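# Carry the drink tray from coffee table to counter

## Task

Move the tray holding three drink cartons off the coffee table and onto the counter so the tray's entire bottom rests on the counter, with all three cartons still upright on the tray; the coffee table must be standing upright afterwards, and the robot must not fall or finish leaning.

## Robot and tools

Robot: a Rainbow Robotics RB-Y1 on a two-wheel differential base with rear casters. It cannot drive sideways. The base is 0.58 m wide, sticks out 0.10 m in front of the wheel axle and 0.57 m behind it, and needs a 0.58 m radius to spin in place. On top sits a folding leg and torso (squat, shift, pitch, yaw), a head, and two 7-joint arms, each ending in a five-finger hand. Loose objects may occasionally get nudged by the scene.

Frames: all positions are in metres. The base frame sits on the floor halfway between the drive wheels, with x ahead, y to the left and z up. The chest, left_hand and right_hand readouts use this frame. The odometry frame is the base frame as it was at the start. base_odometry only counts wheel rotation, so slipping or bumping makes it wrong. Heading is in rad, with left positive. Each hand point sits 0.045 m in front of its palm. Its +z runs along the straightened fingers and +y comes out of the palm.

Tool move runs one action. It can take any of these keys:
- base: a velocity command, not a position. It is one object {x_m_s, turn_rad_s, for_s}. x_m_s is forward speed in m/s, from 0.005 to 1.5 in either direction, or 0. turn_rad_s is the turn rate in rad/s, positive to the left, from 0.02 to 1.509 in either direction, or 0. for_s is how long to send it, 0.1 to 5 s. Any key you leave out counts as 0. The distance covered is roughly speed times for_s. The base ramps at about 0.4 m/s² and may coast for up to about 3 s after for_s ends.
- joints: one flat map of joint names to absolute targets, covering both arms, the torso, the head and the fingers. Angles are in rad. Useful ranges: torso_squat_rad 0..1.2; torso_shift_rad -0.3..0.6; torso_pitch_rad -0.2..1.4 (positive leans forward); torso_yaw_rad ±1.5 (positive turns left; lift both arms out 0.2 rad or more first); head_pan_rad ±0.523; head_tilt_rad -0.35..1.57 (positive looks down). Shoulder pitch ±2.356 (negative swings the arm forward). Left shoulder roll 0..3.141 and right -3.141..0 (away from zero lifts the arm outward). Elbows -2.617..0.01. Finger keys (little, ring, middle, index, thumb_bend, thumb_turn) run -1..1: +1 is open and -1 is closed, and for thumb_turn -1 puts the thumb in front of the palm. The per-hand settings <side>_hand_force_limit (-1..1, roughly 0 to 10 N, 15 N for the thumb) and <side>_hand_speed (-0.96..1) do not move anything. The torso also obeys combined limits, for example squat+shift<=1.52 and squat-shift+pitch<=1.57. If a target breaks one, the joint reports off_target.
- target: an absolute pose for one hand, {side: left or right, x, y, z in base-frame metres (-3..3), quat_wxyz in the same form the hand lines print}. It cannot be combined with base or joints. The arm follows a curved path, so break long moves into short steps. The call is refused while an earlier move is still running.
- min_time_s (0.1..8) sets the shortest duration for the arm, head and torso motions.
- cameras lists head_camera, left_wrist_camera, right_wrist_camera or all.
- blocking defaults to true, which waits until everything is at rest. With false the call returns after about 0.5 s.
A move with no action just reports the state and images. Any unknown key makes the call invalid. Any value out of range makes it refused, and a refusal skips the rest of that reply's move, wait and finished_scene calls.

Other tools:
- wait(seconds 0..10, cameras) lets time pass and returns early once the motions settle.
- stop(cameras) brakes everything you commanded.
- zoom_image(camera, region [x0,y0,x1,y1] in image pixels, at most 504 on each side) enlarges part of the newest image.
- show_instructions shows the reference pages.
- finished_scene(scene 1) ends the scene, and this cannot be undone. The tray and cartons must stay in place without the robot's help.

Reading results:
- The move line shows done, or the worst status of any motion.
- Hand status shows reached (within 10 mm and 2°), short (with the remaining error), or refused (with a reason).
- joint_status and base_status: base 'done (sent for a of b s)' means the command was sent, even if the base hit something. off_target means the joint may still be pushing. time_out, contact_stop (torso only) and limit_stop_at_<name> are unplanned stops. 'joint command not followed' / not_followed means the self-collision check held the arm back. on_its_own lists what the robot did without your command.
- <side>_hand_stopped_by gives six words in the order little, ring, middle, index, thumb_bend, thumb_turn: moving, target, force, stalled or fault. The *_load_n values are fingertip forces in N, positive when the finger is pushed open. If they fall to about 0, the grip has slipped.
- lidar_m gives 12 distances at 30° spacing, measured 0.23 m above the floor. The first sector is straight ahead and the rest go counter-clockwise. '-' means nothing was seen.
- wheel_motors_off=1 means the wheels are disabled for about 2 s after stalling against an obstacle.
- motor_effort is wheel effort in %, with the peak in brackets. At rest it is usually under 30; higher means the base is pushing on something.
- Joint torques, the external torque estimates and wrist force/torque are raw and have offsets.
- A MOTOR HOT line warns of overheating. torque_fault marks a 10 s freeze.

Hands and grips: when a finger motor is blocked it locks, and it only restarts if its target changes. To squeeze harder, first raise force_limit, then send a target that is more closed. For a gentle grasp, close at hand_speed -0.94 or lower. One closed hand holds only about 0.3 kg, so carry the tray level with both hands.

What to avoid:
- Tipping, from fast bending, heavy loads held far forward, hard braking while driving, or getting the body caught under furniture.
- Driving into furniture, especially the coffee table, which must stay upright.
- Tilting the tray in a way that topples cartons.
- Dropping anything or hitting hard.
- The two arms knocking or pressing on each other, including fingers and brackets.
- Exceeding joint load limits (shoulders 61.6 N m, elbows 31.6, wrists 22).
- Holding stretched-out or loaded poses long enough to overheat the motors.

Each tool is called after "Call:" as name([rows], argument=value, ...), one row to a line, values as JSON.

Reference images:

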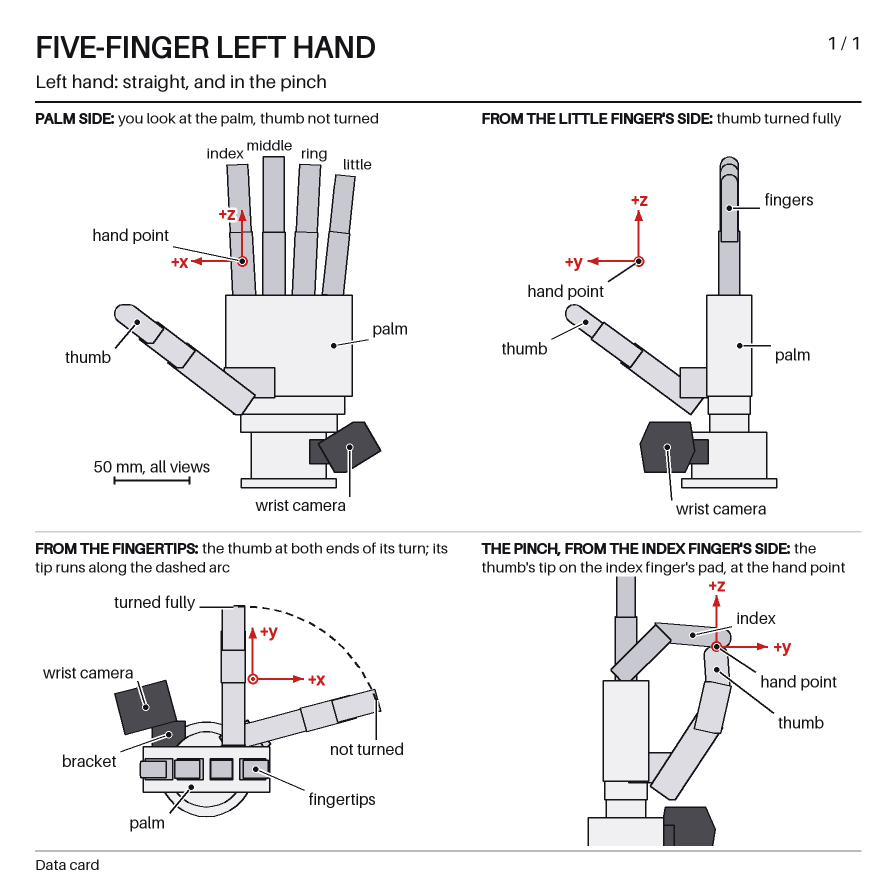

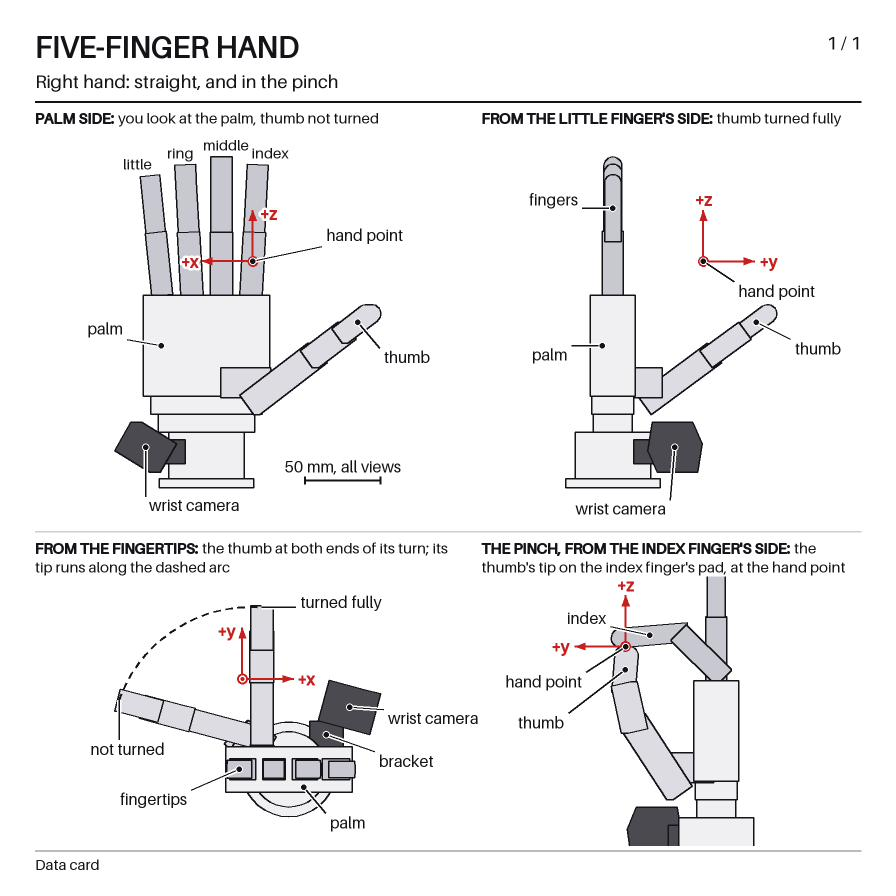

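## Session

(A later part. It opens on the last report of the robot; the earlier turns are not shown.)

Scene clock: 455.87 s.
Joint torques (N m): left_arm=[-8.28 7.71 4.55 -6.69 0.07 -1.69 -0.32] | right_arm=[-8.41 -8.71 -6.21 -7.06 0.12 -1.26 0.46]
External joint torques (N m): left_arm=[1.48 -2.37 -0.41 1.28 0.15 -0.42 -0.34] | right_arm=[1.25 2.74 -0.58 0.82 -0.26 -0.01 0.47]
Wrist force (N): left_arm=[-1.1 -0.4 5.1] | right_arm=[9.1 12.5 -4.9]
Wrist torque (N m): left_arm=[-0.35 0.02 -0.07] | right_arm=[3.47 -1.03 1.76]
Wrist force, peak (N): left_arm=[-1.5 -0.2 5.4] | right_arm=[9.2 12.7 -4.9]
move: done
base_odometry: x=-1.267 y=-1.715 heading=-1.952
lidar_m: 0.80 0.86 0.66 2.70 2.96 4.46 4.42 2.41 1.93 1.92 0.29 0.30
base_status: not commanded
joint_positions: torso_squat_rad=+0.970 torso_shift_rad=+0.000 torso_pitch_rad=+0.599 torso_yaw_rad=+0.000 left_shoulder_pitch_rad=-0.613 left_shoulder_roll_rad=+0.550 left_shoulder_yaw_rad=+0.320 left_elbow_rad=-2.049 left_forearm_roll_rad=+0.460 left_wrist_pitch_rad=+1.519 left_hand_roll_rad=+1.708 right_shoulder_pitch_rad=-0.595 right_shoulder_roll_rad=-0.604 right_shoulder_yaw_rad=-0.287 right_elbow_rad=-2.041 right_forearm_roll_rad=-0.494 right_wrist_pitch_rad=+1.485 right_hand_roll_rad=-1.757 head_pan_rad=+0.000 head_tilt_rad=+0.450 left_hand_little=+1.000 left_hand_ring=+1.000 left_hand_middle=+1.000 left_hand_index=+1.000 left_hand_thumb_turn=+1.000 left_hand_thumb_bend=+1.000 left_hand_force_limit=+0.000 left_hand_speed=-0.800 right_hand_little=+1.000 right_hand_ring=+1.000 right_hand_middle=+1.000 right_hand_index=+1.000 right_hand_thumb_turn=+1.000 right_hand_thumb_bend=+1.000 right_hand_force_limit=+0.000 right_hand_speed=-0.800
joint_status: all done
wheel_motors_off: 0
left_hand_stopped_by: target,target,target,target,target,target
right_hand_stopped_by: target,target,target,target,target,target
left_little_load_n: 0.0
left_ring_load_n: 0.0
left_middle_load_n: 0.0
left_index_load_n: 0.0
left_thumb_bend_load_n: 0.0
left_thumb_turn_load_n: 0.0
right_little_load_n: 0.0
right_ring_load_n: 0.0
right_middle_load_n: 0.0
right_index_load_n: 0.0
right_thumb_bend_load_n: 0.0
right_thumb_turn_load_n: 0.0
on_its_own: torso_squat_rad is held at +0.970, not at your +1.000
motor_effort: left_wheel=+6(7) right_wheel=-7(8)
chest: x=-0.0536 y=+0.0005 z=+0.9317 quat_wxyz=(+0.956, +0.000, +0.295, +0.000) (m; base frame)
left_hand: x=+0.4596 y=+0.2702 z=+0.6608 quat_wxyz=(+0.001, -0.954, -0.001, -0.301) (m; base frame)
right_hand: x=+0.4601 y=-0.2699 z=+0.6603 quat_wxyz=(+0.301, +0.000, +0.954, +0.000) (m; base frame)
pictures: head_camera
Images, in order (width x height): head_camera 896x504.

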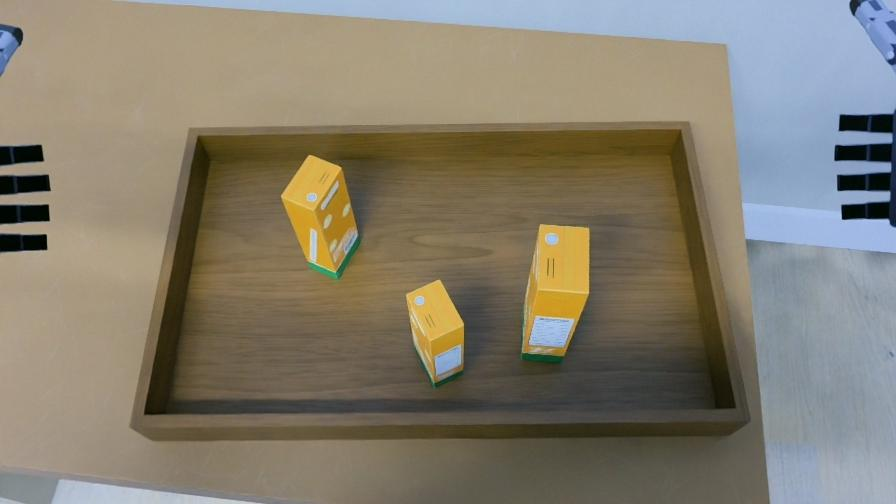

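Call:
move(target={"side": "left", "x": 0.46, "y": 0.27, "z": 0.58, "quat_wxyz": [0, 0.9537, 0, 0.3007]}, min_time_s=2)

Call:
move(target={"side": "right", "x": 0.447, "y": -0.26, "z": 0.58, "quat_wxyz": [0.3007, 0, 0.9537, 0]}, min_time_s=2, cameras=["all"])

Scene clock: 496.23 s.
Joint torques (N m): left_arm=[-7.48 7.11 2.16 -7.62 0.18 -1.78 -0.45] | right_arm=[-8.24 -9.56 -6.78 -7.01 0.24 -1.33 0.18]
External joint torques (N m): left_arm=[1.73 -2.01 -2.28 1.42 0.14 -0.5 -0.46] | right_arm=[1.42 1.89 -1.14 0.87 -0.13 -0.09 0.2]
Wrist force (N): left_arm=[-1.7 0.2 4.8] | right_arm=[9.1 12.7 -4.8]
Wrist torque (N m): left_arm=[-0.27 0.16 -0.12] | right_arm=[3.49 -1.04 1.76]
Wrist force, peak (N): left_arm=[-1.8 -0.4 5.8] | right_arm=[9.2 12.8 -4.9]
move: done
base_odometry: x=-1.267 y=-1.715 heading=-1.952
lidar_m: 0.80 0.87 0.66 2.70 2.97 4.47 4.42 2.41 1.95 1.92 0.29 0.30
base_status: not commanded
joint_positions: torso_squat_rad=+0.970 torso_shift_rad=+0.000 torso_pitch_rad=+0.599 torso_yaw_rad=+0.000 left_shoulder_pitch_rad=-0.548 left_shoulder_roll_rad=+0.455 left_shoulder_yaw_rad=+0.266 left_elbow_rad=-1.854 left_forearm_roll_rad=+0.387 left_wrist_pitch_rad=+1.246 left_hand_roll_rad=+1.620 right_shoulder_pitch_rad=-0.595 right_shoulder_roll_rad=-0.604 right_shoulder_yaw_rad=-0.287 right_elbow_rad=-2.041 right_forearm_roll_rad=-0.495 right_wrist_pitch_rad=+1.485 right_hand_roll_rad=-1.757 head_pan_rad=+0.000 head_tilt_rad=+0.450 left_hand_little=+1.000 left_hand_ring=+1.000 left_hand_middle=+1.000 left_hand_index=+1.000 left_hand_thumb_turn=+1.000 left_hand_thumb_bend=+1.000 left_hand_force_limit=+0.000 left_hand_speed=-0.800 right_hand_little=+1.000 right_hand_ring=+1.000 right_hand_middle=+1.000 right_hand_index=+1.000 right_hand_thumb_turn=+1.000 right_hand_thumb_bend=+1.000 right_hand_force_limit=+0.000 right_hand_speed=-0.800
joint_status: all done
wheel_motors_off: 0
left_hand_stopped_by: target,target,target,target,target,target
right_hand_stopped_by: target,target,target,target,target,target
left_little_load_n: 0.0
left_ring_load_n: 0.0
left_middle_load_n: 0.0
left_index_load_n: 0.0
left_thumb_bend_load_n: 0.0
left_thumb_turn_load_n: 0.0
right_little_load_n: 0.0
right_ring_load_n: 0.0
right_middle_load_n: 0.0
right_index_load_n: 0.0
right_thumb_bend_load_n: 0.0
right_thumb_turn_load_n: 0.0
on_its_own: torso_squat_rad is held at +0.970, not at your +1.000
motor_effort: left_wheel=+6(7) right_wheel=-7(8)
chest: x=-0.0536 y=+0.0005 z=+0.9317 quat_wxyz=(+0.956, +0.000, +0.295, +0.000) (m; base frame)
left_hand: x=+0.4602 y=+0.2701 z=+0.5805 quat_wxyz=(+0.000, -0.954, +0.000, -0.301) (m; base frame)
left_hand_status: reached (checked arc, planned for 2.0 s): 1 mm and 0.1 deg off.
right_hand: x=+0.4601 y=-0.2699 z=+0.6603 quat_wxyz=(+0.301, +0.000, +0.954, +0.000) (m; base frame)
pictures: none

Scene clock: 498.57 s.
Joint torques (N m): left_arm=[-8.01 7.55 1.9 -7.45 0.05 -1.74 -0.28] | right_arm=[-6.98 -7.42 -3.05 -7.85 0.66 -1.43 0.5]
External joint torques (N m): left_arm=[1.2 -1.58 -2.55 1.59 0.01 -0.46 -0.29] | right_arm=[1.34 2.22 1.9 1.09 0.34 -0.17 0.51]
Wrist force (N): left_arm=[-1.7 -0.2 5.0] | right_arm=[9.5 12.5 -5.0]
Wrist torque (N m): left_arm=[-0.33 0.15 -0.10] | right_arm=[3.44 -1.11 1.77]
Wrist force, peak (N): left_arm=[-1.8 0.4 5.5] | right_arm=[9.6 12.6 -5.3]
move: done
base_odometry: x=-1.267 y=-1.715 heading=-1.952
lidar_m: 0.79 0.88 0.66 2.69 2.97 4.46 4.43 2.40 1.93 1.92 0.27 0.30
base_status: not commanded
joint_positions: torso_squat_rad=+0.970 torso_shift_rad=+0.000 torso_pitch_rad=+0.599 torso_yaw_rad=+0.000 left_shoulder_pitch_rad=-0.548 left_shoulder_roll_rad=+0.455 left_shoulder_yaw_rad=+0.266 left_elbow_rad=-1.854 left_forearm_roll_rad=+0.387 left_wrist_pitch_rad=+1.246 left_hand_roll_rad=+1.620 right_shoulder_pitch_rad=-0.494 right_shoulder_roll_rad=-0.487 right_shoulder_yaw_rad=-0.209 right_elbow_rad=-1.916 right_forearm_roll_rad=-0.385 right_wrist_pitch_rad=+1.234 right_hand_roll_rad=-1.699 head_pan_rad=+0.000 head_tilt_rad=+0.450 left_hand_little=+1.000 left_hand_ring=+1.000 left_hand_middle=+1.000 left_hand_index=+1.000 left_hand_thumb_turn=+1.000 left_hand_thumb_bend=+1.000 left_hand_force_limit=+0.000 left_hand_speed=-0.800 right_hand_little=+1.000 right_hand_ring=+1.000 right_hand_middle=+1.000 right_hand_index=+1.000 right_hand_thumb_turn=+1.000 right_hand_thumb_bend=+1.000 right_hand_force_limit=+0.000 right_hand_speed=-0.800
joint_status: all done
wheel_motors_off: 0
left_hand_stopped_by: target,target,target,target,target,target
right_hand_stopped_by: target,target,target,target,target,target
left_little_load_n: 0.0
left_ring_load_n: 0.0
left_middle_load_n: 0.0
left_index_load_n: 0.0
left_thumb_bend_load_n: 0.0
left_thumb_turn_load_n: 0.0
right_little_load_n: 0.0
right_ring_load_n: 0.0
right_middle_load_n: 0.0
right_index_load_n: 0.0
right_thumb_bend_load_n: 0.0
right_thumb_turn_load_n: 0.0
on_its_own: torso_squat_rad is held at +0.970, not at your +1.000
motor_effort: left_wheel=+6(7) right_wheel=-7(8)
chest: x=-0.0536 y=+0.0005 z=+0.9317 quat_wxyz=(+0.956, +0.000, +0.295, +0.000) (m; base frame)
left_hand: x=+0.4602 y=+0.2701 z=+0.5805 quat_wxyz=(+0.000, -0.954, +0.000, -0.301) (m; base frame)
right_hand: x=+0.4472 y=-0.2601 z=+0.5804 quat_wxyz=(+0.301, +0.000, +0.954, +0.000) (m; base frame)
right_hand_status: reached (checked arc, planned for 2.0 s): 1 mm and 0.0 deg off.
pictures: head_camera, left_wrist_camera, right_wrist_camera
Images, in order (width x height): head_camera 896x504, left_wrist_camera 504x504, right_wrist_camera 504x504.

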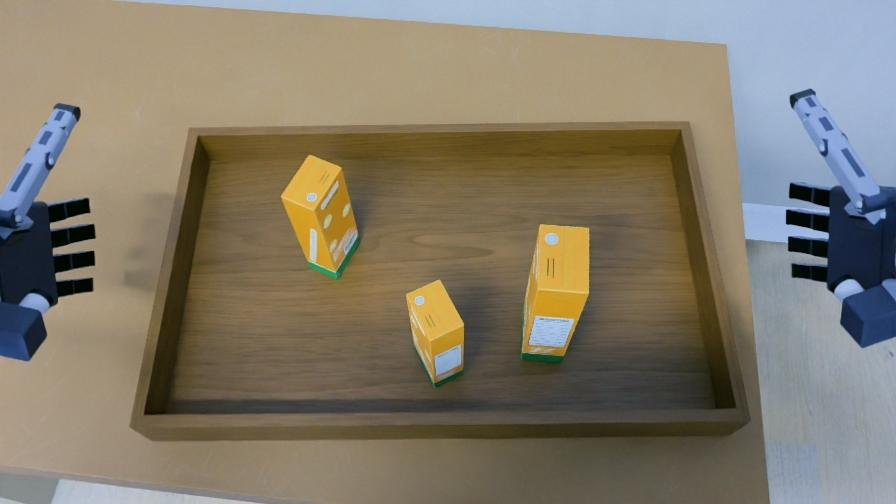

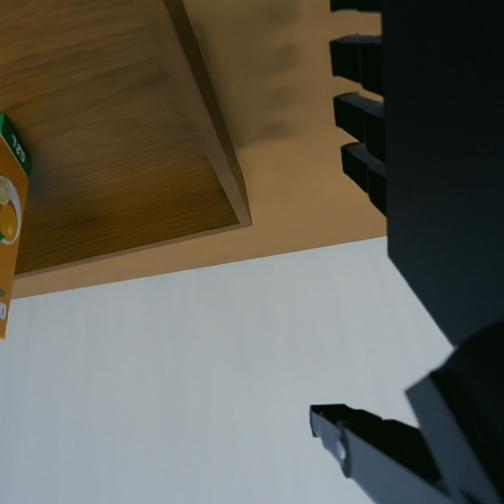

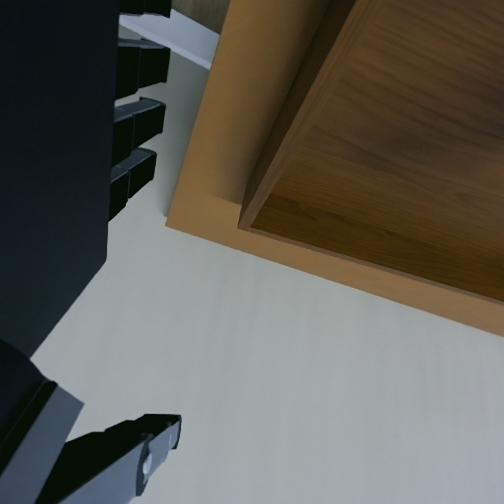

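Call:
move(target={"side": "left", "x": 0.46, "y": 0.27, "z": 0.55, "quat_wxyz": [0, 0.9537, 0, 0.3007]}, min_time_s=1.5, cameras=["head_camera", "left_wrist_camera"])

Scene clock: 503.33 s.
Joint torques (N m): left_arm=[-7.52 6.54 1.95 -7.72 0.09 -1.68 -0.31] | right_arm=[-7.16 -6.9 -3.59 -7.98 0.64 -1.24 0.41]
External joint torques (N m): left_arm=[1.62 -2.33 -2.25 1.51 0.01 -0.4 -0.32] | right_arm=[1.17 2.74 1.35 0.96 0.32 0.02 0.42]
Wrist force (N): left_arm=[-1.4 0.2 4.5] | right_arm=[9.4 12.6 -5.0]
Wrist torque (N m): left_arm=[-0.23 0.08 -0.04] | right_arm=[3.45 -1.09 1.77]
Wrist force, peak (N): left_arm=[-1.4 0.3 5.6] | right_arm=[9.4 12.7 -5.2]
move: done
base_odometry: x=-1.267 y=-1.715 heading=-1.952
lidar_m: 0.80 0.88 0.66 2.70 2.96 4.48 4.43 2.41 1.94 1.92 0.29 0.30
base_status: not commanded
joint_positions: torso_squat_rad=+0.970 torso_shift_rad=+0.000 torso_pitch_rad=+0.599 torso_yaw_rad=+0.000 left_shoulder_pitch_rad=-0.542 left_shoulder_roll_rad=+0.427 left_shoulder_yaw_rad=+0.248 left_elbow_rad=-1.761 left_forearm_roll_rad=+0.369 left_wrist_pitch_rad=+1.143 left_hand_roll_rad=+1.589 right_shoulder_pitch_rad=-0.494 right_shoulder_roll_rad=-0.487 right_shoulder_yaw_rad=-0.209 right_elbow_rad=-1.916 right_forearm_roll_rad=-0.385 right_wrist_pitch_rad=+1.234 right_hand_roll_rad=-1.699 head_pan_rad=+0.000 head_tilt_rad=+0.450 left_hand_little=+1.000 left_hand_ring=+1.000 left_hand_middle=+1.000 left_hand_index=+1.000 left_hand_thumb_turn=+1.000 left_hand_thumb_bend=+1.000 left_hand_force_limit=+0.000 left_hand_speed=-0.800 right_hand_little=+1.000 right_hand_ring=+1.000 right_hand_middle=+1.000 right_hand_index=+1.000 right_hand_thumb_turn=+1.000 right_hand_thumb_bend=+1.000 right_hand_force_limit=+0.000 right_hand_speed=-0.800
joint_status: all done
wheel_motors_off: 0
left_hand_stopped_by: target,target,target,target,target,target
right_hand_stopped_by: target,target,target,target,target,target
left_little_load_n: 0.0
left_ring_load_n: 0.0
left_middle_load_n: 0.0
left_index_load_n: 0.0
left_thumb_bend_load_n: 0.0
left_thumb_turn_load_n: 0.0
right_little_load_n: 0.0
right_ring_load_n: 0.0
right_middle_load_n: 0.0
right_index_load_n: 0.0
right_thumb_bend_load_n: -0.5
right_thumb_turn_load_n: 0.0
on_its_own: torso_squat_rad is held at +0.970, not at your +1.000
motor_effort: left_wheel=+6(7) right_wheel=-8(8)
chest: x=-0.0536 y=+0.0005 z=+0.9317 quat_wxyz=(+0.956, +0.000, +0.295, +0.000) (m; base frame)
left_hand: x=+0.4602 y=+0.2701 z=+0.5505 quat_wxyz=(+0.000, -0.954, +0.000, -0.301) (m; base frame)
left_hand_status: reached (checked arc, planned for 1.5 s): 1 mm and 0.1 deg off.
right_hand: x=+0.4472 y=-0.2601 z=+0.5804 quat_wxyz=(+0.301, +0.000, +0.954, +0.000) (m; base frame)
pictures: head_camera, left_wrist_camera
Images, in order (width x height): head_camera 896x504, left_wrist_camera 504x504.

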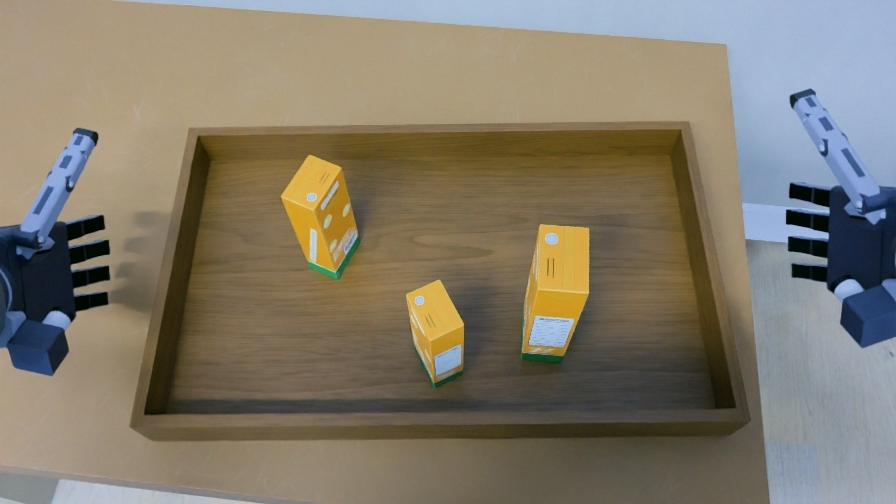

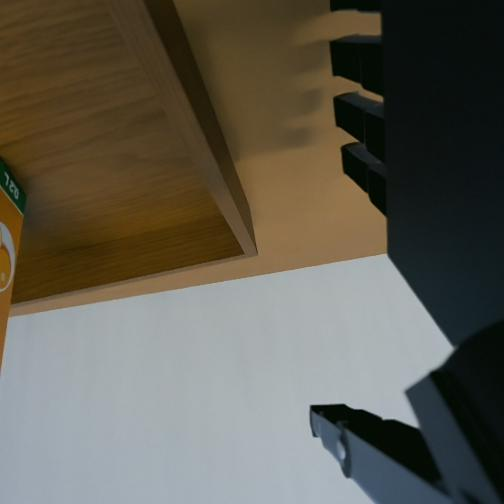

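Call:
zoom_image(camera="head_camera", region=[0, 110, 250, 360])

Call:
move(target={"side": "left", "x": 0.46, "y": 0.27, "z": 0.535, "quat_wxyz": [0, 0.9537, 0, 0.3007]}, min_time_s=1.5, cameras=["head_camera", "left_wrist_camera"])

Call:
zoom_image(camera="head_camera", region=[0, 110, 250, 360])

Scaled by 2.016 from the camera's 896x504 image, which has a finer 1280x720 frame.

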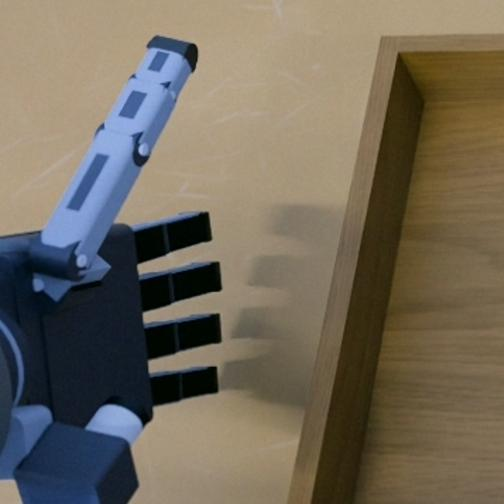

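Scene clock: 508.70 s.
Joint torques (N m): left_arm=[-1.68 0.71 -2.81 5.15 -0.52 0.68 -0.4] | right_arm=[-7.38 -7.68 -3.57 -8.13 0.64 -1.19 0.51]
External joint torques (N m): left_arm=[7.51 -8.1 -6.92 14.45 -0.62 1.97 -0.41] | right_arm=[0.97 1.95 1.37 0.81 0.33 0.07 0.52]
Wrist force (N): left_arm=[11.6 2.2 -45.2] | right_arm=[9.4 12.3 -5.0]
Wrist torque (N m): left_arm=[2.67 -2.85 0.54] | right_arm=[3.42 -1.08 1.76]
Wrist force, peak (N): left_arm=[11.1 1.6 -46.7] | right_arm=[9.4 12.7 -5.1]
move: done
base_odometry: x=-1.267 y=-1.715 heading=-1.952
lidar_m: 0.79 0.87 0.66 2.69 2.96 4.45 4.43 2.41 1.94 1.92 0.28 0.30
base_status: not commanded
joint_positions: torso_squat_rad=+0.970 torso_shift_rad=-0.001 torso_pitch_rad=+0.598 torso_yaw_rad=+0.000 left_shoulder_pitch_rad=-0.544 left_shoulder_roll_rad=+0.417 left_shoulder_yaw_rad=+0.242 left_elbow_rad=-1.711 left_forearm_roll_rad=+0.364 left_wrist_pitch_rad=+1.089 left_hand_roll_rad=+1.573 right_shoulder_pitch_rad=-0.494 right_shoulder_roll_rad=-0.487 right_shoulder_yaw_rad=-0.209 right_elbow_rad=-1.916 right_forearm_roll_rad=-0.385 right_wrist_pitch_rad=+1.234 right_hand_roll_rad=-1.699 head_pan_rad=+0.000 head_tilt_rad=+0.450 left_hand_little=+1.000 left_hand_ring=+1.000 left_hand_middle=+1.000 left_hand_index=+1.000 left_hand_thumb_turn=+1.000 left_hand_thumb_bend=+1.000 left_hand_force_limit=+0.000 left_hand_speed=-0.800 right_hand_little=+1.000 right_hand_ring=+1.000 right_hand_middle=+1.000 right_hand_index=+1.000 right_hand_thumb_turn=+1.000 right_hand_thumb_bend=+1.000 right_hand_force_limit=+0.000 right_hand_speed=-0.800
joint_status: all done
wheel_motors_off: 0
left_hand_stopped_by: target,target,target,target,target,target
right_hand_stopped_by: target,target,target,target,target,target
left_little_load_n: -4.5
left_ring_load_n: 0.0
left_middle_load_n: 0.0
left_index_load_n: 0.0
left_thumb_bend_load_n: 0.0
left_thumb_turn_load_n: 0.0
right_little_load_n: 0.0
right_ring_load_n: 0.0
right_middle_load_n: 0.0
right_index_load_n: 0.0
right_thumb_bend_load_n: 0.0
right_thumb_turn_load_n: 0.0
on_its_own: torso_squat_rad is held at +0.970, not at your +1.000
motor_effort: left_wheel=+9(9) right_wheel=-7(8)
chest: x=-0.0540 y=+0.0004 z=+0.9318 quat_wxyz=(+0.956, +0.000, +0.295, +0.000) (m; base frame)
left_hand: x=+0.4618 y=+0.2705 z=+0.5385 quat_wxyz=(+0.001, -0.953, +0.001, -0.304) (m; base frame)
left_hand_status: reached (checked arc, planned for 1.5 s): 4 mm and 0.4 deg off.
right_hand: x=+0.4471 y=-0.2600 z=+0.5806 quat_wxyz=(+0.301, +0.000, +0.954, +0.000) (m; base frame)
pictures: head_camera, left_wrist_camera
Images, in order (width x height): head_camera 896x504, left_wrist_camera 504x504.

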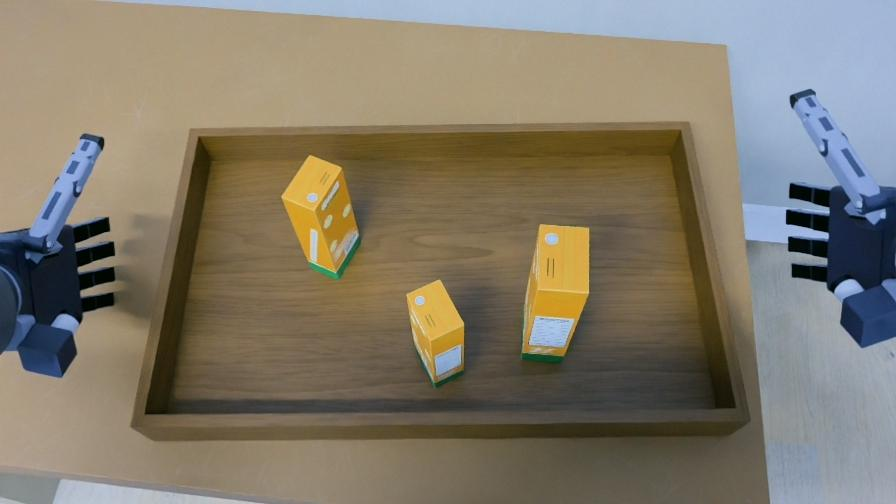

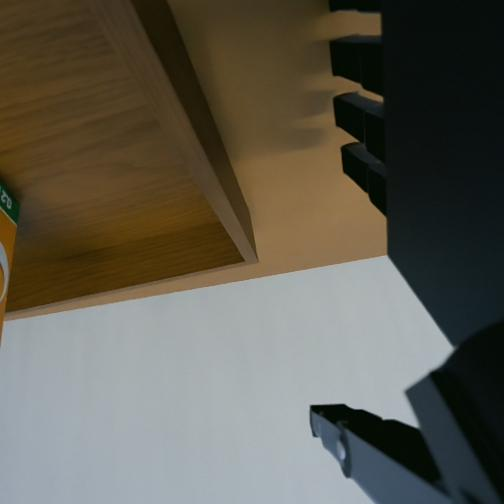

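Scaled by 2.016 from the camera's 896x504 image, which has a finer 1280x720 frame.

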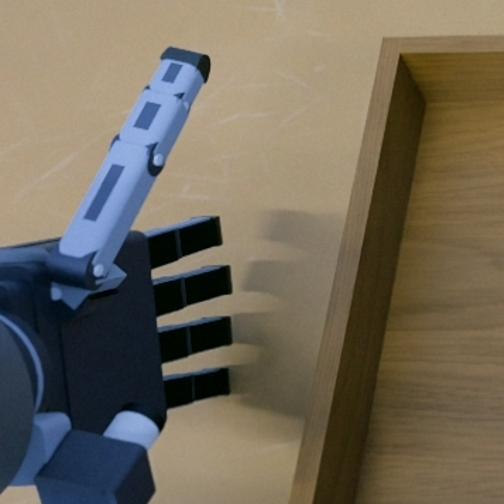

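Call:
move(target={"side": "left", "x": 0.46, "y": 0.27, "z": 0.548, "quat_wxyz": [0, 0.9537, 0, 0.3007]}, min_time_s=1)

Call:
move(target={"side": "left", "x": 0.46, "y": 0.232, "z": 0.548, "quat_wxyz": [0, 0.9537, 0, 0.3007]}, min_time_s=1.5)

Call:
move(target={"side": "right", "x": 0.447, "y": -0.225, "z": 0.548, "quat_wxyz": [0.3007, 0, 0.9537, 0]}, min_time_s=2, cameras=["all"])

Call:
zoom_image(camera="head_camera", region=[0, 110, 250, 360])

Call:
zoom_image(camera="head_camera", region=[646, 110, 896, 360])

Scene clock: 526.90 s.
Joint torques (N m): left_arm=[-7.53 10.21 4.28 -9.07 0.52 -1.08 0.18] | right_arm=[-6.79 -7.57 -3.69 -8.02 0.55 -1.28 0.46]
External joint torques (N m): left_arm=[1.64 1.36 0.1 0.18 0.44 0.2 0.17] | right_arm=[1.54 2.06 1.25 0.92 0.24 -0.02 0.48]
Wrist force (N): left_arm=[-1.1 0.3 4.8] | right_arm=[9.3 12.5 -4.9]
Wrist torque (N m): left_arm=[-0.21 0.09 0.07] | right_arm=[3.44 -1.07 1.77]
Wrist force, peak (N): left_arm=[11.3 1.8 -46.6] | right_arm=[9.4 12.7 -5.1]
move: done
base_odometry: x=-1.267 y=-1.715 heading=-1.952
lidar_m: 0.79 0.88 0.67 2.71 2.97 4.47 4.42 2.41 1.94 1.92 0.28 0.30
base_status: not commanded
joint_positions: torso_squat_rad=+0.970 torso_shift_rad=+0.000 torso_pitch_rad=+0.599 torso_yaw_rad=+0.000 left_shoulder_pitch_rad=-0.543 left_shoulder_roll_rad=+0.424 left_shoulder_yaw_rad=+0.246 left_elbow_rad=-1.748 left_forearm_roll_rad=+0.369 left_wrist_pitch_rad=+1.131 left_hand_roll_rad=+1.584 right_shoulder_pitch_rad=-0.494 right_shoulder_roll_rad=-0.487 right_shoulder_yaw_rad=-0.209 right_elbow_rad=-1.916 right_forearm_roll_rad=-0.385 right_wrist_pitch_rad=+1.234 right_hand_roll_rad=-1.699 head_pan_rad=+0.000 head_tilt_rad=+0.450 left_hand_little=+1.000 left_hand_ring=+1.000 left_hand_middle=+1.000 left_hand_index=+1.000 left_hand_thumb_turn=+1.000 left_hand_thumb_bend=+1.000 left_hand_force_limit=+0.000 left_hand_speed=-0.800 right_hand_little=+1.000 right_hand_ring=+1.000 right_hand_middle=+1.000 right_hand_index=+1.000 right_hand_thumb_turn=+1.000 right_hand_thumb_bend=+1.000 right_hand_force_limit=+0.000 right_hand_speed=-0.800
joint_status: all done
wheel_motors_off: 0
left_hand_stopped_by: target,target,target,target,target,target
right_hand_stopped_by: target,target,target,target,target,target
left_little_load_n: 0.0
left_ring_load_n: 0.0
left_middle_load_n: 0.0
left_index_load_n: 0.0
left_thumb_bend_load_n: 0.0
left_thumb_turn_load_n: 0.0
right_little_load_n: 0.0
right_ring_load_n: 0.5
right_middle_load_n: 0.0
right_index_load_n: 0.0
right_thumb_bend_load_n: 0.0
right_thumb_turn_load_n: 0.0
on_its_own: torso_squat_rad is held at +0.970, not at your +1.000
motor_effort: left_wheel=+10(10) right_wheel=-7(9)
chest: x=-0.0537 y=+0.0005 z=+0.9317 quat_wxyz=(+0.956, +0.000, +0.295, +0.000) (m; base frame)
left_hand: x=+0.4605 y=+0.2695 z=+0.5474 quat_wxyz=(+0.000, -0.954, +0.000, -0.301) (m; base frame)
left_hand_status: reached (checked arc, planned for 1.0 s): 1 mm and 0.1 deg off.
right_hand: x=+0.4472 y=-0.2601 z=+0.5804 quat_wxyz=(+0.301, +0.000, +0.954, +0.000) (m; base frame)
pictures: none

Scene clock: 528.73 s.
Joint torques (N m): left_arm=[-12.35 5.2 0.98 -9.27 0.1 -1.19 0.14] | right_arm=[-7.29 -6.89 -3.06 -8 0.53 -1.35 0.43]
External joint torques (N m): left_arm=[-2.82 -1.85 -2.43 0.2 0.09 0.09 0.13] | right_arm=[1.04 2.74 1.88 0.94 0.21 -0.09 0.44]
Wrist force (N): left_arm=[-0.7 0.4 4.5] | right_arm=[9.3 12.5 -4.9]
Wrist torque (N m): left_arm=[-0.21 -0.03 0.07] | right_arm=[3.43 -1.08 1.76]
Wrist force, peak (N): left_arm=[-2.0 0.4 5.5] | right_arm=[9.4 12.7 -5.0]
move: done
base_odometry: x=-1.267 y=-1.715 heading=-1.952
lidar_m: 0.79 0.88 0.66 2.70 2.96 4.47 4.43 2.41 1.94 1.92 0.29 0.31
base_status: not commanded
joint_positions: torso_squat_rad=+0.970 torso_shift_rad=+0.000 torso_pitch_rad=+0.599 torso_yaw_rad=+0.000 left_shoulder_pitch_rad=-0.557 left_shoulder_roll_rad=+0.356 left_shoulder_yaw_rad=+0.185 left_elbow_rad=-1.800 left_forearm_roll_rad=+0.261 left_wrist_pitch_rad=+1.167 left_hand_roll_rad=+1.649 right_shoulder_pitch_rad=-0.494 right_shoulder_roll_rad=-0.487 right_shoulder_yaw_rad=-0.209 right_elbow_rad=-1.916 right_forearm_roll_rad=-0.385 right_wrist_pitch_rad=+1.234 right_hand_roll_rad=-1.699 head_pan_rad=+0.000 head_tilt_rad=+0.450 left_hand_little=+1.000 left_hand_ring=+1.000 left_hand_middle=+1.000 left_hand_index=+1.000 left_hand_thumb_turn=+1.000 left_hand_thumb_bend=+1.000 left_hand_force_limit=+0.000 left_hand_speed=-0.800 right_hand_little=+1.000 right_hand_ring=+1.000 right_hand_middle=+1.000 right_hand_index=+1.000 right_hand_thumb_turn=+1.000 right_hand_thumb_bend=+1.000 right_hand_force_limit=+0.000 right_hand_speed=-0.800
joint_status: all done
wheel_motors_off: 0
left_hand_stopped_by: target,target,target,target,target,target
right_hand_stopped_by: target,target,target,target,target,target
left_little_load_n: 0.0
left_ring_load_n: 0.0
left_middle_load_n: 0.0
left_index_load_n: 0.0
left_thumb_bend_load_n: 0.0
left_thumb_turn_load_n: 0.0
right_little_load_n: 0.0
right_ring_load_n: 0.0
right_middle_load_n: 0.0
right_index_load_n: 0.0
right_thumb_bend_load_n: 0.0
right_thumb_turn_load_n: 0.0
on_its_own: torso_squat_rad is held at +0.970, not at your +1.000
motor_effort: left_wheel=+10(10) right_wheel=-7(8)
chest: x=-0.0537 y=+0.0005 z=+0.9317 quat_wxyz=(+0.956, +0.000, +0.295, +0.000) (m; base frame)
left_hand: x=+0.4599 y=+0.2324 z=+0.5479 quat_wxyz=(+0.000, -0.954, +0.000, -0.301) (m; base frame)
left_hand_status: reached (checked arc, planned for 1.5 s): 0 mm and 0.0 deg off.
right_hand: x=+0.4472 y=-0.2601 z=+0.5804 quat_wxyz=(+0.301, +0.000, +0.954, +0.000) (m; base frame)
pictures: none

Scene clock: 531.07 s.
Joint torques (N m): left_arm=[-11.99 5.04 1.43 -9.32 0.37 -1.2 0.17] | right_arm=[-10.63 -5.49 -2.19 -8.61 0.85 -1.42 -0.37]
External joint torques (N m): left_arm=[-2.46 -2.01 -1.98 0.15 0.36 0.07 0.15] | right_arm=[-1.99 2.17 1.8 0.75 0.5 -0.17 -0.35]
Wrist force (N): left_arm=[-1.5 -0.2 4.1] | right_arm=[9.4 12.2 -5.0]
Wrist torque (N m): left_arm=[-0.27 0.08 0.01] | right_arm=[3.37 -1.14 1.60]
Wrist force, peak (N): left_arm=[-2.0 -0.2 5.9] | right_arm=[9.5 12.6 -5.0]
move: done
base_odometry: x=-1.267 y=-1.715 heading=-1.952
lidar_m: 0.79 0.87 0.66 2.71 2.96 4.47 4.43 2.40 1.94 1.92 0.29 0.29
base_status: not commanded
joint_positions: torso_squat_rad=+0.970 torso_shift_rad=+0.000 torso_pitch_rad=+0.599 torso_yaw_rad=+0.000 left_shoulder_pitch_rad=-0.557 left_shoulder_roll_rad=+0.356 left_shoulder_yaw_rad=+0.185 left_elbow_rad=-1.800 left_forearm_roll_rad=+0.261 left_wrist_pitch_rad=+1.167 left_hand_roll_rad=+1.649 right_shoulder_pitch_rad=-0.504 right_shoulder_roll_rad=-0.399 right_shoulder_yaw_rad=-0.121 right_elbow_rad=-1.858 right_forearm_roll_rad=-0.261 right_wrist_pitch_rad=+1.159 right_hand_roll_rad=-1.732 head_pan_rad=+0.000 head_tilt_rad=+0.450 left_hand_little=+1.000 left_hand_ring=+1.000 left_hand_middle=+1.000 left_hand_index=+1.000 left_hand_thumb_turn=+1.000 left_hand_thumb_bend=+1.000 left_hand_force_limit=+0.000 left_hand_speed=-0.800 right_hand_little=+1.000 right_hand_ring=+1.000 right_hand_middle=+1.000 right_hand_index=+1.000 right_hand_thumb_turn=+1.000 right_hand_thumb_bend=+1.000 right_hand_force_limit=+0.000 right_hand_speed=-0.800
joint_status: all done
wheel_motors_off: 0
left_hand_stopped_by: target,target,target,target,target,target
right_hand_stopped_by: target,target,target,target,target,target
left_little_load_n: 0.0
left_ring_load_n: 0.0
left_middle_load_n: 0.0
left_index_load_n: 0.0
left_thumb_bend_load_n: 0.0
left_thumb_turn_load_n: 0.0
right_little_load_n: 0.0
right_ring_load_n: 0.0
right_middle_load_n: 0.0
right_index_load_n: 0.0
right_thumb_bend_load_n: 0.0
right_thumb_turn_load_n: 0.0
on_its_own: torso_squat_rad is held at +0.970, not at your +1.000
motor_effort: left_wheel=+8(10) right_wheel=-8(8)
chest: x=-0.0537 y=+0.0005 z=+0.9317 quat_wxyz=(+0.956, +0.000, +0.295, +0.000) (m; base frame)
left_hand: x=+0.4599 y=+0.2324 z=+0.5479 quat_wxyz=(+0.000, -0.954, +0.000, -0.301) (m; base frame)
right_hand: x=+0.4465 y=-0.2252 z=+0.5483 quat_wxyz=(+0.301, +0.000, +0.954, +0.000) (m; base frame)
right_hand_status: reached (checked arc, planned for 2.0 s): 1 mm and 0.0 deg off.
pictures: head_camera, left_wrist_camera, right_wrist_camera
Images, in order (width x height): head_camera 896x504, left_wrist_camera 504x504, right_wrist_camera 504x504.

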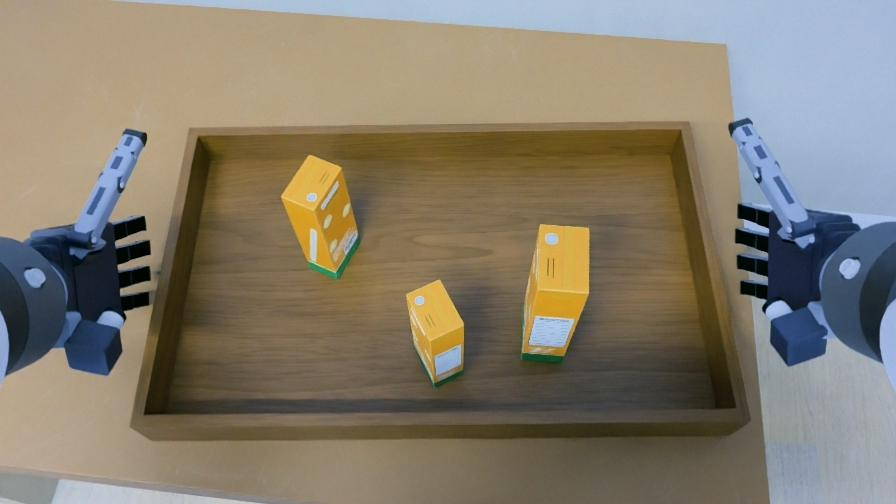

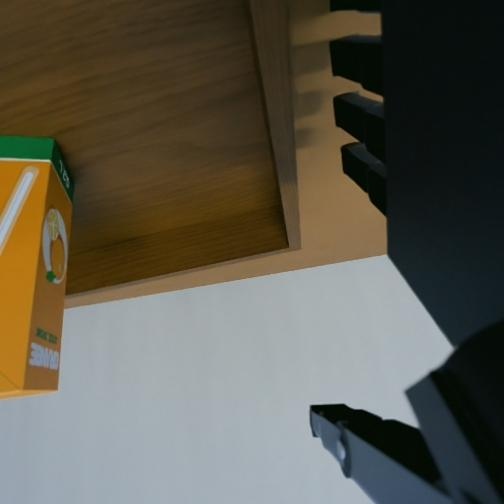

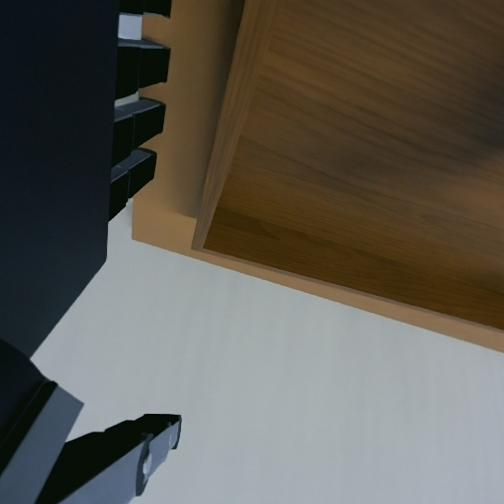

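Scaled by 2.016 from the camera's 896x504 image, which has a finer 1280x720 frame.

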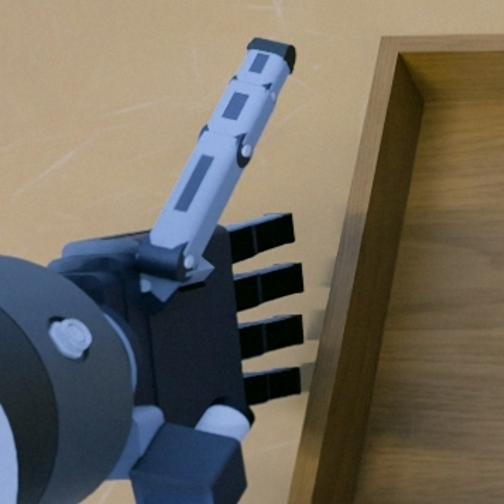

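Scaled by 2.016 from the camera's 896x504 image, which has a finer 1280x720 frame.

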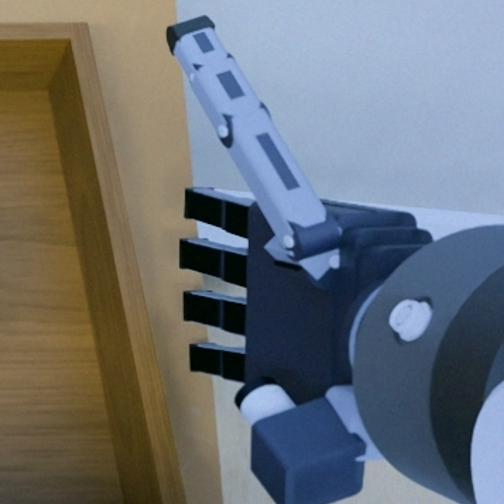

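Call:
move(target={"side": "left", "x": 0.46, "y": 0.220, "z": 0.548, "quat_wxyz": [0, 0.9537, 0, 0.3007]}, min_time_s=1.5)

Call:
move(target={"side": "right", "x": 0.447, "y": -0.207, "z": 0.548, "quat_wxyz": [0.3007, 0, 0.9537, 0]}, min_time_s=1.5, cameras=["head_camera"])

Call:
zoom_image(camera="head_camera", region=[60, 160, 260, 360])

Call:
zoom_image(camera="head_camera", region=[646, 160, 846, 360])

Scene clock: 545.27 s.
Joint torques (N m): left_arm=[-12.75 4.05 0.54 -9.71 0.02 -1.22 0.2] | right_arm=[-9.8 -4.93 -2.23 -8.46 0.79 -1.21 -0.25]
External joint torques (N m): left_arm=[-3.09 -2.43 -2.61 -0.17 0.03 0.05 0.19] | right_arm=[-1.16 2.73 1.76 0.9 0.44 0.04 -0.23]
Wrist force (N): left_arm=[-0.8 -0.3 4.0] | right_arm=[9.5 12.3 -4.9]
Wrist torque (N m): left_arm=[-0.32 -0.02 0.07] | right_arm=[3.39 -1.15 1.60]
Wrist force, peak (N): left_arm=[-1.7 0.0 5.5] | right_arm=[9.7 12.3 -5.0]
move: done
base_odometry: x=-1.267 y=-1.715 heading=-1.952
lidar_m: 0.80 0.88 0.66 2.70 2.97 4.47 4.43 2.41 1.94 1.92 0.30 0.30
base_status: not commanded
joint_positions: torso_squat_rad=+0.970 torso_shift_rad=+0.000 torso_pitch_rad=+0.599 torso_yaw_rad=+0.000 left_shoulder_pitch_rad=-0.563 left_shoulder_roll_rad=+0.334 left_shoulder_yaw_rad=+0.166 left_elbow_rad=-1.811 left_forearm_roll_rad=+0.228 left_wrist_pitch_rad=+1.176 left_hand_roll_rad=+1.667 right_shoulder_pitch_rad=-0.504 right_shoulder_roll_rad=-0.399 right_shoulder_yaw_rad=-0.121 right_elbow_rad=-1.858 right_forearm_roll_rad=-0.261 right_wrist_pitch_rad=+1.159 right_hand_roll_rad=-1.732 head_pan_rad=+0.000 head_tilt_rad=+0.450 left_hand_little=+1.000 left_hand_ring=+1.000 left_hand_middle=+1.000 left_hand_index=+1.000 left_hand_thumb_turn=+1.000 left_hand_thumb_bend=+1.000 left_hand_force_limit=+0.000 left_hand_speed=-0.800 right_hand_little=+1.000 right_hand_ring=+1.000 right_hand_middle=+1.000 right_hand_index=+1.000 right_hand_thumb_turn=+1.000 right_hand_thumb_bend=+1.000 right_hand_force_limit=+0.000 right_hand_speed=-0.800
joint_status: all done
wheel_motors_off: 0
left_hand_stopped_by: target,target,target,target,target,target
right_hand_stopped_by: target,target,target,target,target,target
left_little_load_n: 0.0
left_ring_load_n: 0.0
left_middle_load_n: 0.0
left_index_load_n: 0.0
left_thumb_bend_load_n: 0.0
left_thumb_turn_load_n: 0.0
right_little_load_n: 0.0
right_ring_load_n: 0.0
right_middle_load_n: 0.0
right_index_load_n: 0.0
right_thumb_bend_load_n: 0.0
right_thumb_turn_load_n: 0.0
on_its_own: torso_squat_rad is held at +0.970, not at your +1.000
motor_effort: left_wheel=+10(10) right_wheel=-7(9)
chest: x=-0.0537 y=+0.0005 z=+0.9317 quat_wxyz=(+0.956, +0.000, +0.295, +0.000) (m; base frame)
left_hand: x=+0.4599 y=+0.2205 z=+0.5482 quat_wxyz=(+0.000, -0.954, +0.000, -0.301) (m; base frame)
left_hand_status: reached (checked arc, planned for 1.5 s): 1 mm and 0.0 deg off.
right_hand: x=+0.4465 y=-0.2252 z=+0.5483 quat_wxyz=(+0.301, +0.000, +0.954, +0.000) (m; base frame)
pictures: none

Scene clock: 547.10 s.
Joint torques (N m): left_arm=[-12.23 4.17 1 -9.48 0.15 -1.07 0.15] | right_arm=[-10.25 -5.02 -1.81 -10.3 0.69 -0.83 -0.32]
External joint torques (N m): left_arm=[-2.57 -2.31 -2.15 0.06 0.15 0.21 0.13] | right_arm=[-1.37 1.79 1.79 -0.84 0.31 0.42 -0.3]
Wrist force (N): left_arm=[-1.0 0.6 4.7] | right_arm=[9.5 12.3 -5.0]
Wrist torque (N m): left_arm=[-0.18 0.12 0.05] | right_arm=[3.39 -1.16 1.60]
Wrist force, peak (N): left_arm=[-2.2 0.2 5.0] | right_arm=[9.6 12.4 -5.1]
move: done
base_odometry: x=-1.267 y=-1.715 heading=-1.952
lidar_m: 0.80 0.86 0.66 2.69 2.97 4.46 4.42 2.40 1.94 1.92 0.29 0.29
base_status: not commanded
joint_positions: torso_squat_rad=+0.970 torso_shift_rad=+0.000 torso_pitch_rad=+0.599 torso_yaw_rad=+0.000 left_shoulder_pitch_rad=-0.563 left_shoulder_roll_rad=+0.334 left_shoulder_yaw_rad=+0.166 left_elbow_rad=-1.811 left_forearm_roll_rad=+0.228 left_wrist_pitch_rad=+1.176 left_hand_roll_rad=+1.667 right_shoulder_pitch_rad=-0.516 right_shoulder_roll_rad=-0.366 right_shoulder_yaw_rad=-0.091 right_elbow_rad=-1.871 right_forearm_roll_rad=-0.212 right_wrist_pitch_rad=+1.174 right_hand_roll_rad=-1.757 head_pan_rad=+0.000 head_tilt_rad=+0.450 left_hand_little=+1.000 left_hand_ring=+1.000 left_hand_middle=+1.000 left_hand_index=+1.000 left_hand_thumb_turn=+1.000 left_hand_thumb_bend=+1.000 left_hand_force_limit=+0.000 left_hand_speed=-0.800 right_hand_little=+1.000 right_hand_ring=+1.000 right_hand_middle=+1.000 right_hand_index=+1.000 right_hand_thumb_turn=+1.000 right_hand_thumb_bend=+1.000 right_hand_force_limit=+0.000 right_hand_speed=-0.800
joint_status: all done
wheel_motors_off: 0
left_hand_stopped_by: target,target,target,target,target,target
right_hand_stopped_by: target,target,target,target,target,target
left_little_load_n: 0.0
left_ring_load_n: 0.0
left_middle_load_n: 0.0
left_index_load_n: 0.0
left_thumb_bend_load_n: 0.0
left_thumb_turn_load_n: 0.0
right_little_load_n: 0.0
right_ring_load_n: 0.0
right_middle_load_n: 0.0
right_index_load_n: 0.0
right_thumb_bend_load_n: 0.0
right_thumb_turn_load_n: 0.0
on_its_own: torso_squat_rad is held at +0.970, not at your +1.000
motor_effort: left_wheel=+8(10) right_wheel=-7(8)
chest: x=-0.0537 y=+0.0005 z=+0.9317 quat_wxyz=(+0.956, +0.000, +0.295, +0.000) (m; base frame)
left_hand: x=+0.4599 y=+0.2205 z=+0.5482 quat_wxyz=(+0.000, -0.954, +0.000, -0.301) (m; base frame)
right_hand: x=+0.4469 y=-0.2076 z=+0.5487 quat_wxyz=(+0.301, +0.000, +0.954, +0.001) (m; base frame)
right_hand_status: reached (checked arc, planned for 1.5 s): 1 mm and 0.1 deg off.
pictures: head_camera
Images, in order (width x height): head_camera 896x504.

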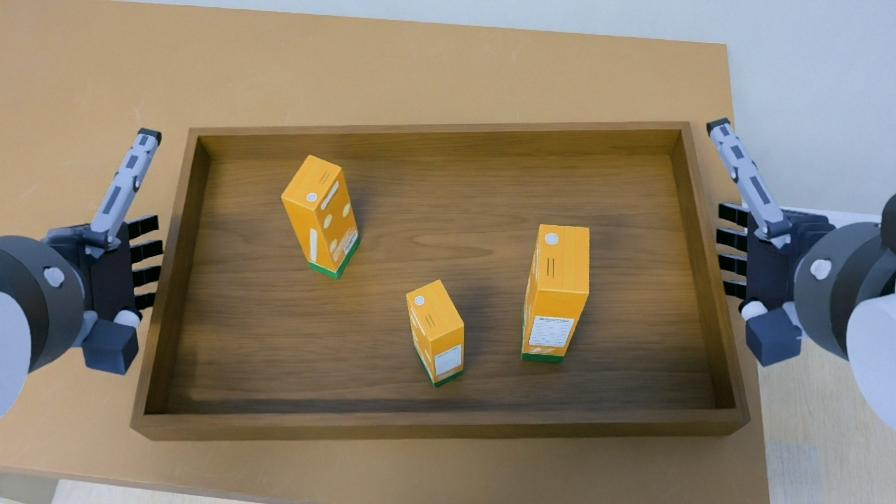

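Scaled by 2.520 from the camera's 896x504 image, which has a finer 1280x720 frame.

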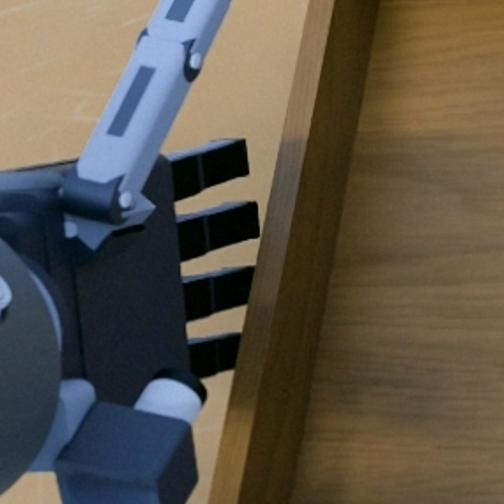

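Scaled by 2.520 from the camera's 896x504 image, which has a finer 1280x720 frame.

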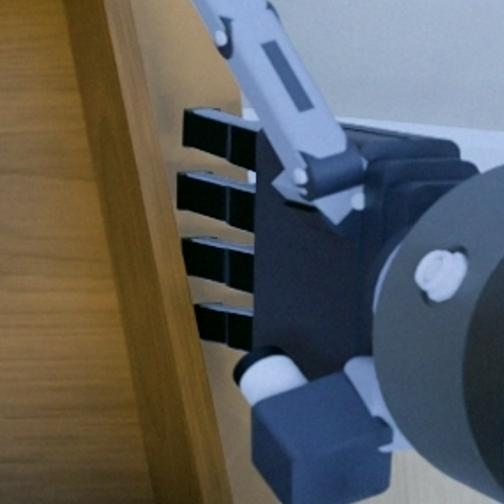

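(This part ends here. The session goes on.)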